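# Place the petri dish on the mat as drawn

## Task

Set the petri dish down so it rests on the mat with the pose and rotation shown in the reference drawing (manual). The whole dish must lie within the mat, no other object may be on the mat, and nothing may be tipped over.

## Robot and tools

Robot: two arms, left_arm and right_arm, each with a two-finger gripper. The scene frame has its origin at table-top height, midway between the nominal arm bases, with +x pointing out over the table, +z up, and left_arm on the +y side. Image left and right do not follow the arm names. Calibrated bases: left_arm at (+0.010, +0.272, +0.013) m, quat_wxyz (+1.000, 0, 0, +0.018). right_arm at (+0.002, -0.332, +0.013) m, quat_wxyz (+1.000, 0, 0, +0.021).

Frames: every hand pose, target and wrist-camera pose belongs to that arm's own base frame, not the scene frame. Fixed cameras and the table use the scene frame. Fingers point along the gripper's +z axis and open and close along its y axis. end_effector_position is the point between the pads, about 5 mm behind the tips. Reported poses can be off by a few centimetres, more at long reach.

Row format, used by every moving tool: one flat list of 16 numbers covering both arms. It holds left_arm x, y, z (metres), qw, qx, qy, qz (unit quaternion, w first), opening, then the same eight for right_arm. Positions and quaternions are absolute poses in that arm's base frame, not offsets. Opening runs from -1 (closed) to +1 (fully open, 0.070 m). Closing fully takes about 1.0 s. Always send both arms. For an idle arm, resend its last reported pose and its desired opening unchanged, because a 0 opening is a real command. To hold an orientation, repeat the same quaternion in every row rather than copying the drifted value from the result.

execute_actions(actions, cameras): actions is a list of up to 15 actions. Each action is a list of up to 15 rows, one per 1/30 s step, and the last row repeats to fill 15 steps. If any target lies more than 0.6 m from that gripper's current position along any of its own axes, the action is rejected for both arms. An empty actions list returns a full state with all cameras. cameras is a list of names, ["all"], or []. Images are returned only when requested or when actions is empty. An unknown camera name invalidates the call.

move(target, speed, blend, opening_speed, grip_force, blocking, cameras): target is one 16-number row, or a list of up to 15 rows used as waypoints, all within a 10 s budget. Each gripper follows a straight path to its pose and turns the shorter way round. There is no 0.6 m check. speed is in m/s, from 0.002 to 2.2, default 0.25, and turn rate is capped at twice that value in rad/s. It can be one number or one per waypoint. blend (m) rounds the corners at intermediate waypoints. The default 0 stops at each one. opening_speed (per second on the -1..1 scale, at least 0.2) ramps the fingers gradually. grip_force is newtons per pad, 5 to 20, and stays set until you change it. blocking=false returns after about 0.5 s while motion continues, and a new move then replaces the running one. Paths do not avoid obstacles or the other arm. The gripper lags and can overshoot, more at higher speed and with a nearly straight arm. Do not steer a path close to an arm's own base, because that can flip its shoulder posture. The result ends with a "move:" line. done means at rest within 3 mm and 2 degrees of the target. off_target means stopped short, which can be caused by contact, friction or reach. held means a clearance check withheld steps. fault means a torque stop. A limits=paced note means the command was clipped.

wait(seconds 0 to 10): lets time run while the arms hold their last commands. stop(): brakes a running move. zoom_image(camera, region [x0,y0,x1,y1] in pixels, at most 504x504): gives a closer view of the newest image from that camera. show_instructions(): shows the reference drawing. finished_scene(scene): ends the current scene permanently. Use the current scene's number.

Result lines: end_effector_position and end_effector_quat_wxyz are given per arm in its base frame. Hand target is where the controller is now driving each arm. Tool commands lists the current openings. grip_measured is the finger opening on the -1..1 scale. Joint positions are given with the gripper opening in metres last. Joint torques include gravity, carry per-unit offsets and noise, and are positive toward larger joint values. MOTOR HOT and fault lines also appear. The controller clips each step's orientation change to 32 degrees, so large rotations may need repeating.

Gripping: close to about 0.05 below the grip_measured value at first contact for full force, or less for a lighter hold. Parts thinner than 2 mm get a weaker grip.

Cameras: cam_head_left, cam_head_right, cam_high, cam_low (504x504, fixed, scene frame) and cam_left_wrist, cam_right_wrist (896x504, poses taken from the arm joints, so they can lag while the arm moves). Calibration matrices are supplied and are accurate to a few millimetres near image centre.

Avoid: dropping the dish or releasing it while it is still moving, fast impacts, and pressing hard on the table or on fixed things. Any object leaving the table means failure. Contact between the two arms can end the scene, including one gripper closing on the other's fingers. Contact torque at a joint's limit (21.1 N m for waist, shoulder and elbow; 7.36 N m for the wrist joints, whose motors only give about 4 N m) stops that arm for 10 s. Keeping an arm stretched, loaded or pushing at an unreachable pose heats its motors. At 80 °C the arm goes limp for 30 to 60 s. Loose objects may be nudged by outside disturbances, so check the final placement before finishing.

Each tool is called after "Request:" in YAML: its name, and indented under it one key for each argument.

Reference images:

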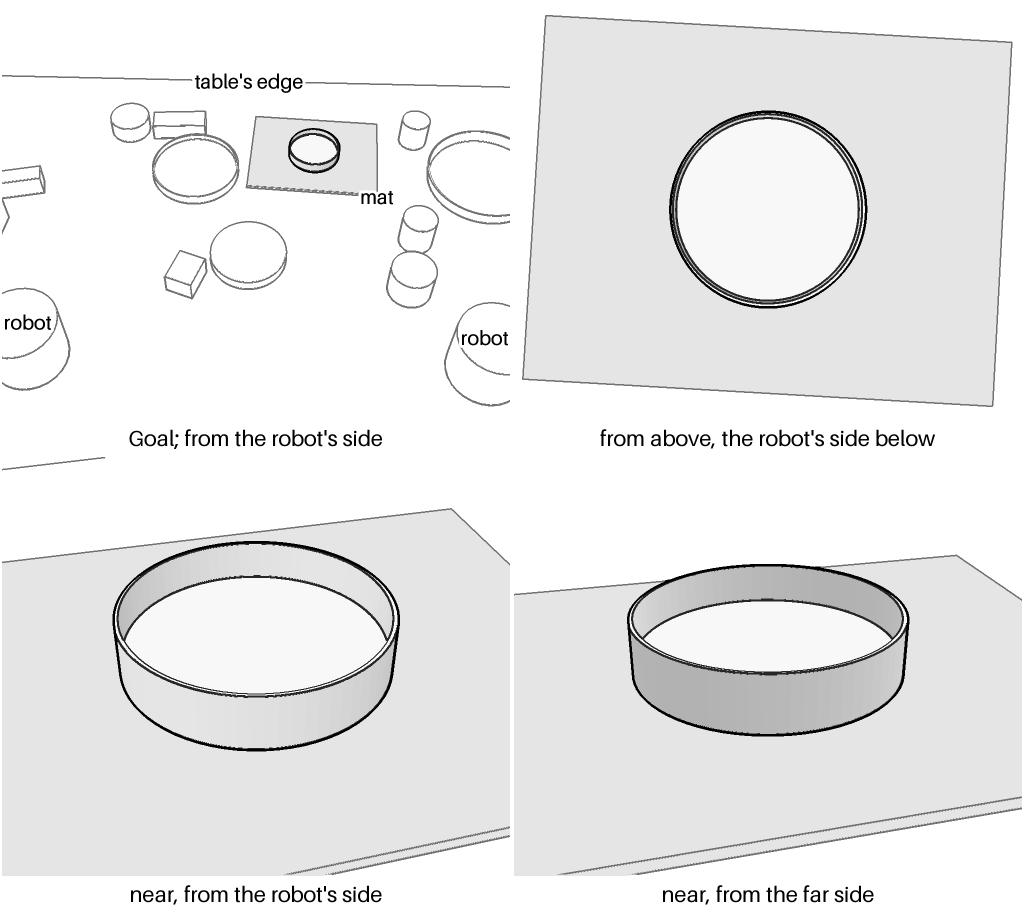

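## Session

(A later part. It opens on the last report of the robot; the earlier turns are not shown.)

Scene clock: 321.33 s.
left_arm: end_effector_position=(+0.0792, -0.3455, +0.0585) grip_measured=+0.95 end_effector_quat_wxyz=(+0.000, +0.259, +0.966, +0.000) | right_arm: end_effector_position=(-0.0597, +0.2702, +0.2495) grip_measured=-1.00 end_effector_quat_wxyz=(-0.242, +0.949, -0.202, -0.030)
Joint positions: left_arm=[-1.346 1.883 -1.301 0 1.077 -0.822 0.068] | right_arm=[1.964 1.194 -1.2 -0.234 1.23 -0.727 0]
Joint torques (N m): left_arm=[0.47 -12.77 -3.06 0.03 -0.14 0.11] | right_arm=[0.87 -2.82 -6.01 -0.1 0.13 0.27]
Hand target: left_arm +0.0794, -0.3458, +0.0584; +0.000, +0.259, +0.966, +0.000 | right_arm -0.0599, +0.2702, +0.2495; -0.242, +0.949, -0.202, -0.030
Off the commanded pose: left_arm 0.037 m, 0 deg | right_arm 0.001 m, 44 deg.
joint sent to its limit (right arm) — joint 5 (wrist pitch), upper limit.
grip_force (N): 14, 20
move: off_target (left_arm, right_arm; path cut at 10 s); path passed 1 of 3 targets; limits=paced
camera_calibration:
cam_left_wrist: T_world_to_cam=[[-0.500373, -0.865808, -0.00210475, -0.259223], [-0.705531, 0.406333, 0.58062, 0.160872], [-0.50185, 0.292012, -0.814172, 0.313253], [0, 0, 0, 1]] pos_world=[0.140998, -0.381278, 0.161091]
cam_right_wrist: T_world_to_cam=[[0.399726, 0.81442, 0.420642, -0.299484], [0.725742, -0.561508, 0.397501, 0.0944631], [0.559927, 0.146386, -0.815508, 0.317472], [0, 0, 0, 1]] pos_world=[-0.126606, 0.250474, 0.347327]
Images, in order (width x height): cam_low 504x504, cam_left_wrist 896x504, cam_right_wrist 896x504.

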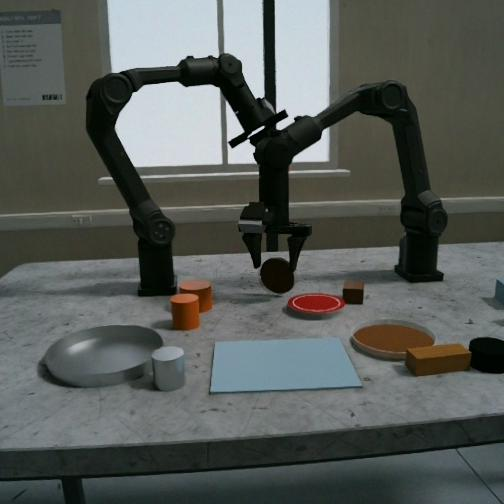

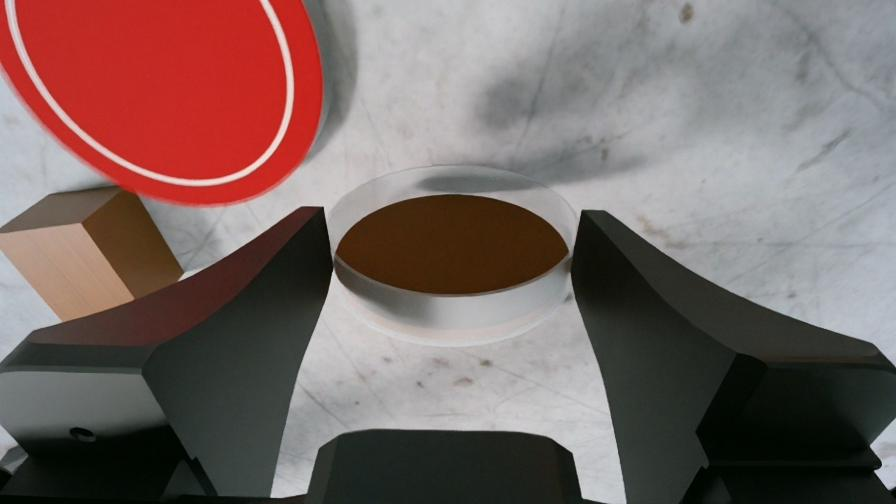

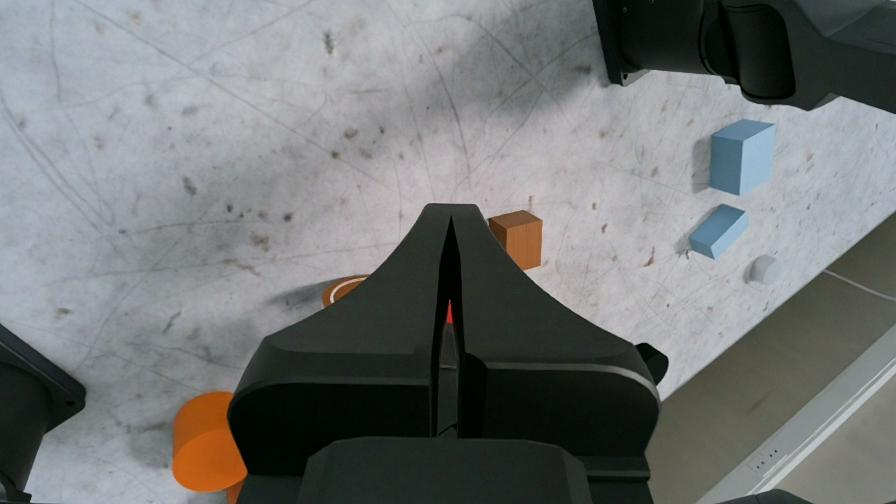

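Request:
move:
  target:
    - [0.085,-0.349,0.12,0,0.2588,0.9659,0,0.7,-0.06,0.27,0.25,-0.242,0.949,-0.202,-0.030,-1]
    - [0.29,-0.335,0.15,0.489,0.3498,0.7675,-0.2228,0.7,-0.06,0.27,0.25,-0.242,0.949,-0.202,-0.030,-1]
  speed: [0.06,0.15]
  blend: [0.02,0]
  cameras: ["cam_left_wrist","cam_low","cam_head_left"]

Request:
zoom_image:
  camera: "cam_low"
  region: [200, 200, 360, 360]

Scene clock: 342.50 s.
left_arm: end_effector_position=(+0.2901, -0.3351, +0.1505) grip_measured=+0.92 end_effector_quat_wxyz=(+0.489, +0.350, +0.767, -0.223) | right_arm: end_effector_position=(-0.0599, +0.2700, +0.2498) grip_measured=-1.00 end_effector_quat_wxyz=(-0.242, +0.949, -0.202, -0.030)
Joint positions: left_arm=[-0.859 1.603 -0.74 -0.01 -0.34 0.008 0.067] | right_arm=[1.965 1.193 -1.2 -0.234 1.23 -0.727 0]
Joint torques (N m): left_arm=[-0.13 -8.16 -2.59 -0.03 -1.21 0.04] | right_arm=[0.87 -2.79 -5.98 -0.28 0.13 0.06]
Hand target: left_arm +0.2900, -0.3350, +0.1500; +0.489, +0.350, +0.767, -0.223 | right_arm -0.0600, +0.2700, +0.2499; -0.242, +0.948, -0.202, -0.030
Off the commanded pose: left_arm 0.000 m, 0 deg | right_arm 0.000 m, 0 deg.
joint sent to its limit (right arm) — joint 5 (wrist pitch), upper limit. The joint targets still meet the commanded pose.
grip_force (N): 14, 20
move: done
camera_calibration:
cam_left_wrist: T_world_to_cam=[[-0.753858, -0.657036, -0.000785873, -0.00119102], [-0.571304, 0.656082, -0.493121, 0.458325], [0.324514, -0.371294, -0.869961, 0.0373791], [0, 0, 0, 1]] pos_world=[0.248815, -0.287603, 0.258527]
Images, in order (width x height): cam_head_left 504x504, cam_low 504x504, cam_left_wrist 896x504.

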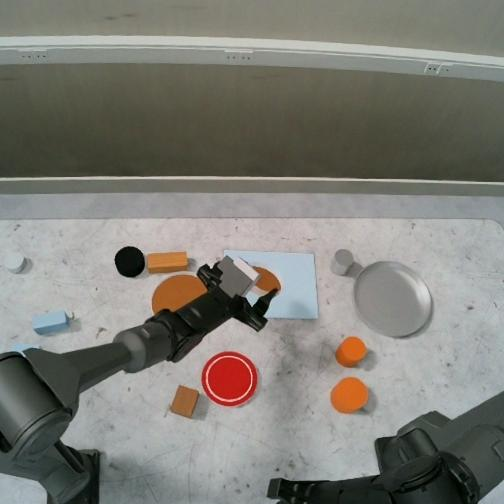

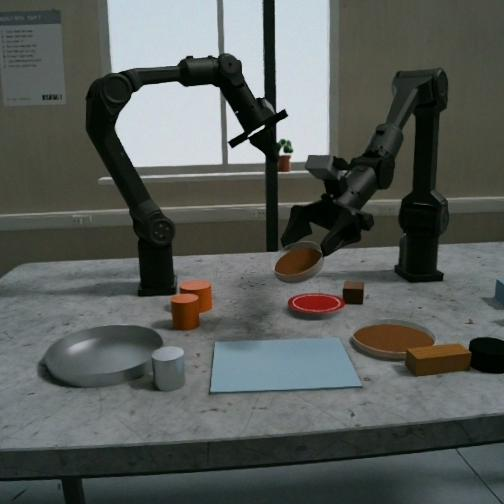

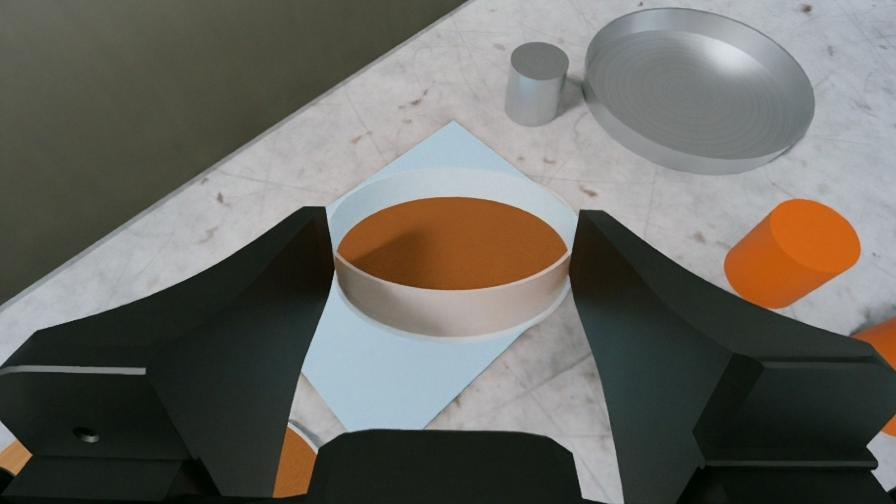

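Scaled by 3.150.

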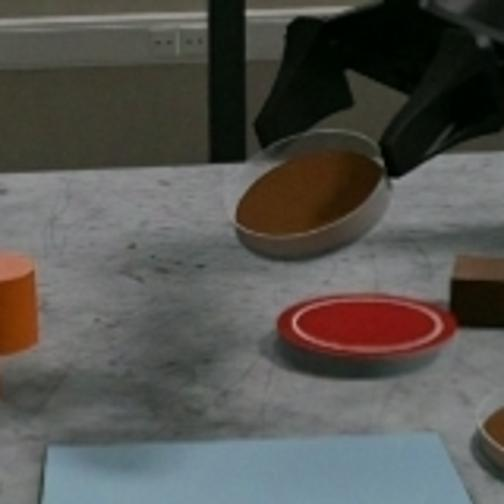

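Request:
move:
  target:
    - [0.333,-0.368,0.07,0.489,0.3498,0.7675,-0.2228,0.7,-0.06,0.27,0.25,-0.242,0.949,-0.202,-0.030,-1]
    - [0.333,-0.368,0.03,0.489,0.3498,0.7675,-0.2228,0.7,-0.06,0.27,0.25,-0.242,0.949,-0.202,-0.030,-1]
  speed: [0.1,0.04]
  cameras: ["cam_left_wrist","cam_low","cam_head_left"]

Request:
zoom_image:
  camera: "cam_low"
  region: [180, 260, 380, 400]

Scene clock: 356.97 s.
left_arm: end_effector_position=(+0.3330, -0.3682, +0.0297) grip_measured=+0.70 end_effector_quat_wxyz=(+0.489, +0.350, +0.767, -0.223) | right_arm: end_effector_position=(-0.0599, +0.2700, +0.2498) grip_measured=-1.00 end_effector_quat_wxyz=(-0.242, +0.949, -0.202, -0.030)
Joint positions: left_arm=[-0.822 2.108 -0.85 0.045 -0.735 -0.02 0.059] | right_arm=[1.965 1.193 -1.2 -0.234 1.23 -0.727 0]
Joint torques (N m): left_arm=[0.05 -13.32 -1.85 -0.05 -0.96 0.08] | right_arm=[0.85 -2.52 -6.01 -0.26 0.12 0.07]
Hand target: left_arm +0.3330, -0.3680, +0.0300; +0.489, +0.350, +0.767, -0.223 | right_arm -0.0600, +0.2700, +0.2499; -0.242, +0.948, -0.202, -0.030
Off the commanded pose: left_arm 0.000 m, 0 deg | right_arm 0.000 m, 0 deg.
joint sent to its limit (right arm) — joint 5 (wrist pitch), upper limit. The joint targets still meet the commanded pose.
grip_force (N): 14, 20
move: done
camera_calibration:
cam_left_wrist: T_world_to_cam=[[-0.753924, -0.656961, -0.000722527, 0.00934177], [-0.571448, 0.656332, -0.492621, 0.445086], [0.324107, -0.370986, -0.870243, -0.0935802], [0, 0, 0, 1]] pos_world=[0.291716, -0.320704, 0.137828]
Images, in order (width x height): cam_head_left 504x504, cam_low 504x504, cam_left_wrist 896x504.

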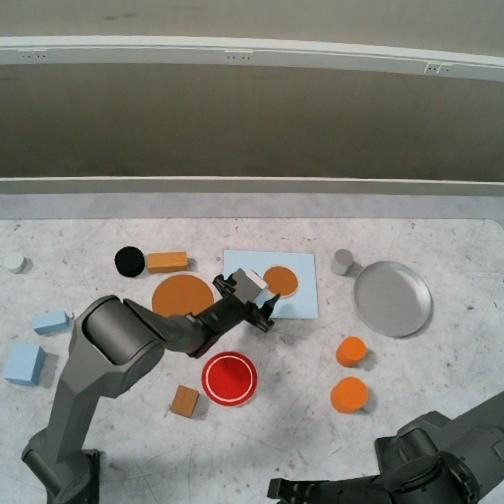

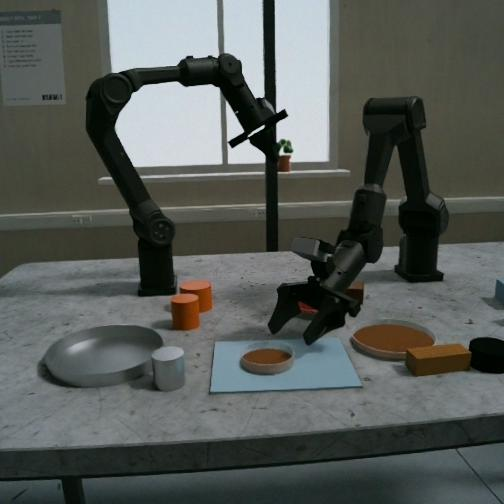

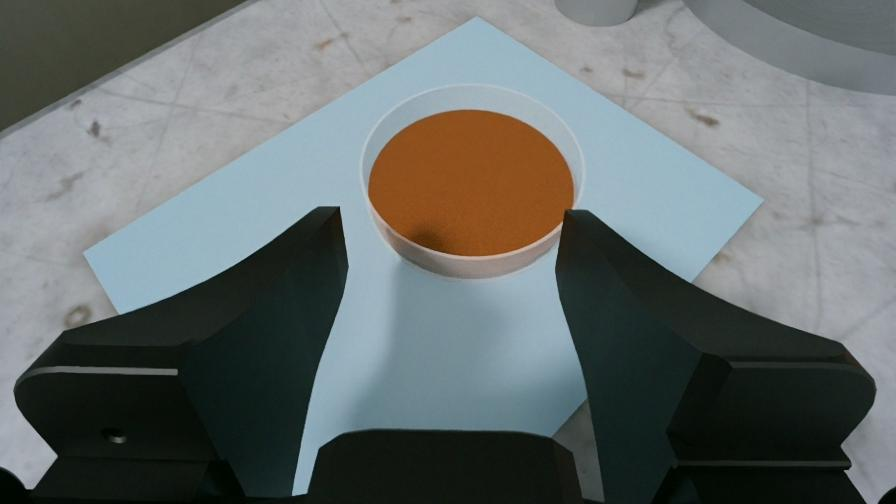

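Scaled by 2.520.

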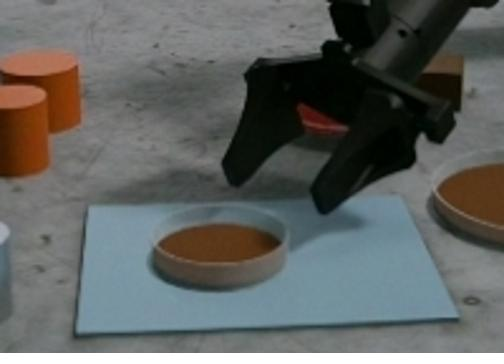

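Request:
move:
  target: [0.25,-0.27,0.10,0.489,0.3498,0.7675,-0.2228,0.8,-0.06,0.27,0.25,-0.242,0.949,-0.202,-0.030,-1]
  speed: 0.2
  grip_force: 20
  cameras: ["cam_low","cam_head_left","cam_head_right"]

Request:
zoom_image:
  camera: "cam_head_right"
  region: [210, 230, 350, 340]

Scene clock: 361.20 s.
left_arm: end_effector_position=(+0.2498, -0.2699, +0.1003) grip_measured=+0.80 end_effector_quat_wxyz=(+0.489, +0.350, +0.767, -0.223) | right_arm: end_effector_position=(-0.0599, +0.2700, +0.2498) grip_measured=-1.00 end_effector_quat_wxyz=(-0.242, +0.949, -0.202, -0.030)
Joint positions: left_arm=[-0.787 1.546 -0.368 0.102 -0.656 -0.052 0.063] | right_arm=[1.965 1.193 -1.2 -0.234 1.23 -0.727 0]
Joint torques (N m): left_arm=[0.45 -5.49 -2.68 -0.03 -1.13 0.02] | right_arm=[0.88 -2.59 -5.97 -0.26 0.13 0.06]
Hand target: left_arm +0.2500, -0.2700, +0.1000; +0.489, +0.350, +0.767, -0.223 | right_arm -0.0600, +0.2700, +0.2499; -0.242, +0.948, -0.202, -0.030
Off the commanded pose: left_arm 0.000 m, 0 deg | right_arm 0.000 m, 0 deg.
joint sent to its limit (right arm) — joint 5 (wrist pitch), upper limit. The joint targets still meet the commanded pose.
move: done
Images, in order (width x height): cam_head_left 504x504, cam_head_right 504x504, cam_low 504x504.

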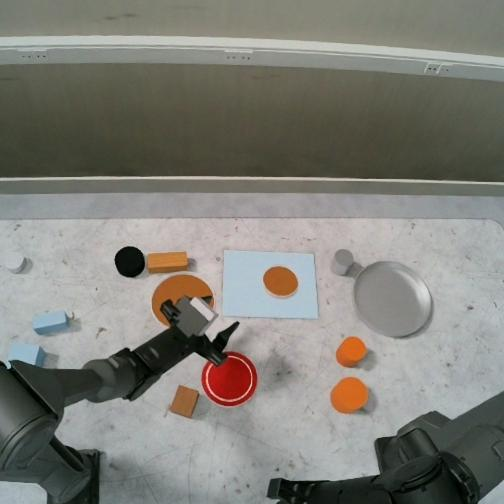

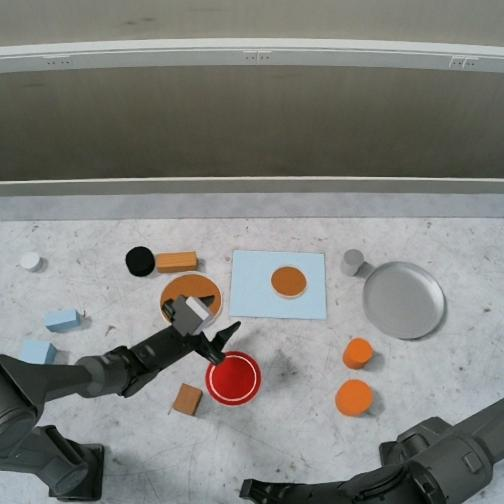

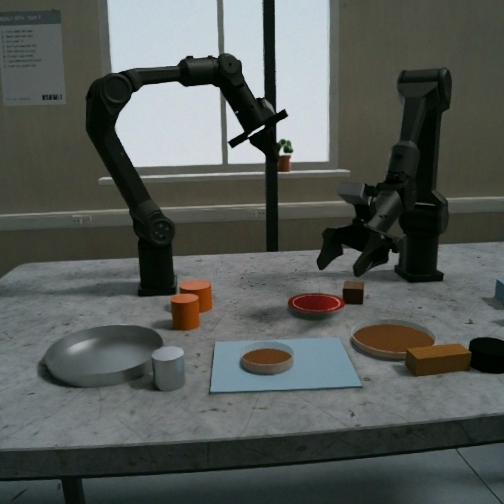

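Scaled by 3.600.

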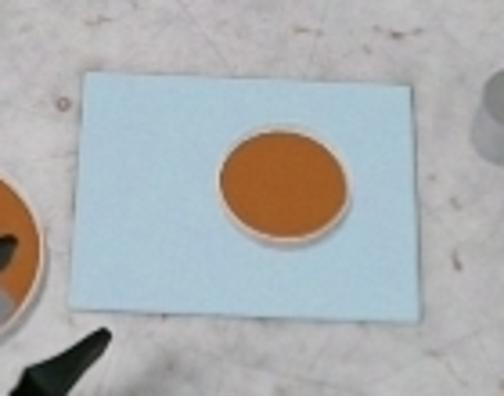

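Done.

Request:
finished_scene:
  scene: 1

The scene is finished: the task was done.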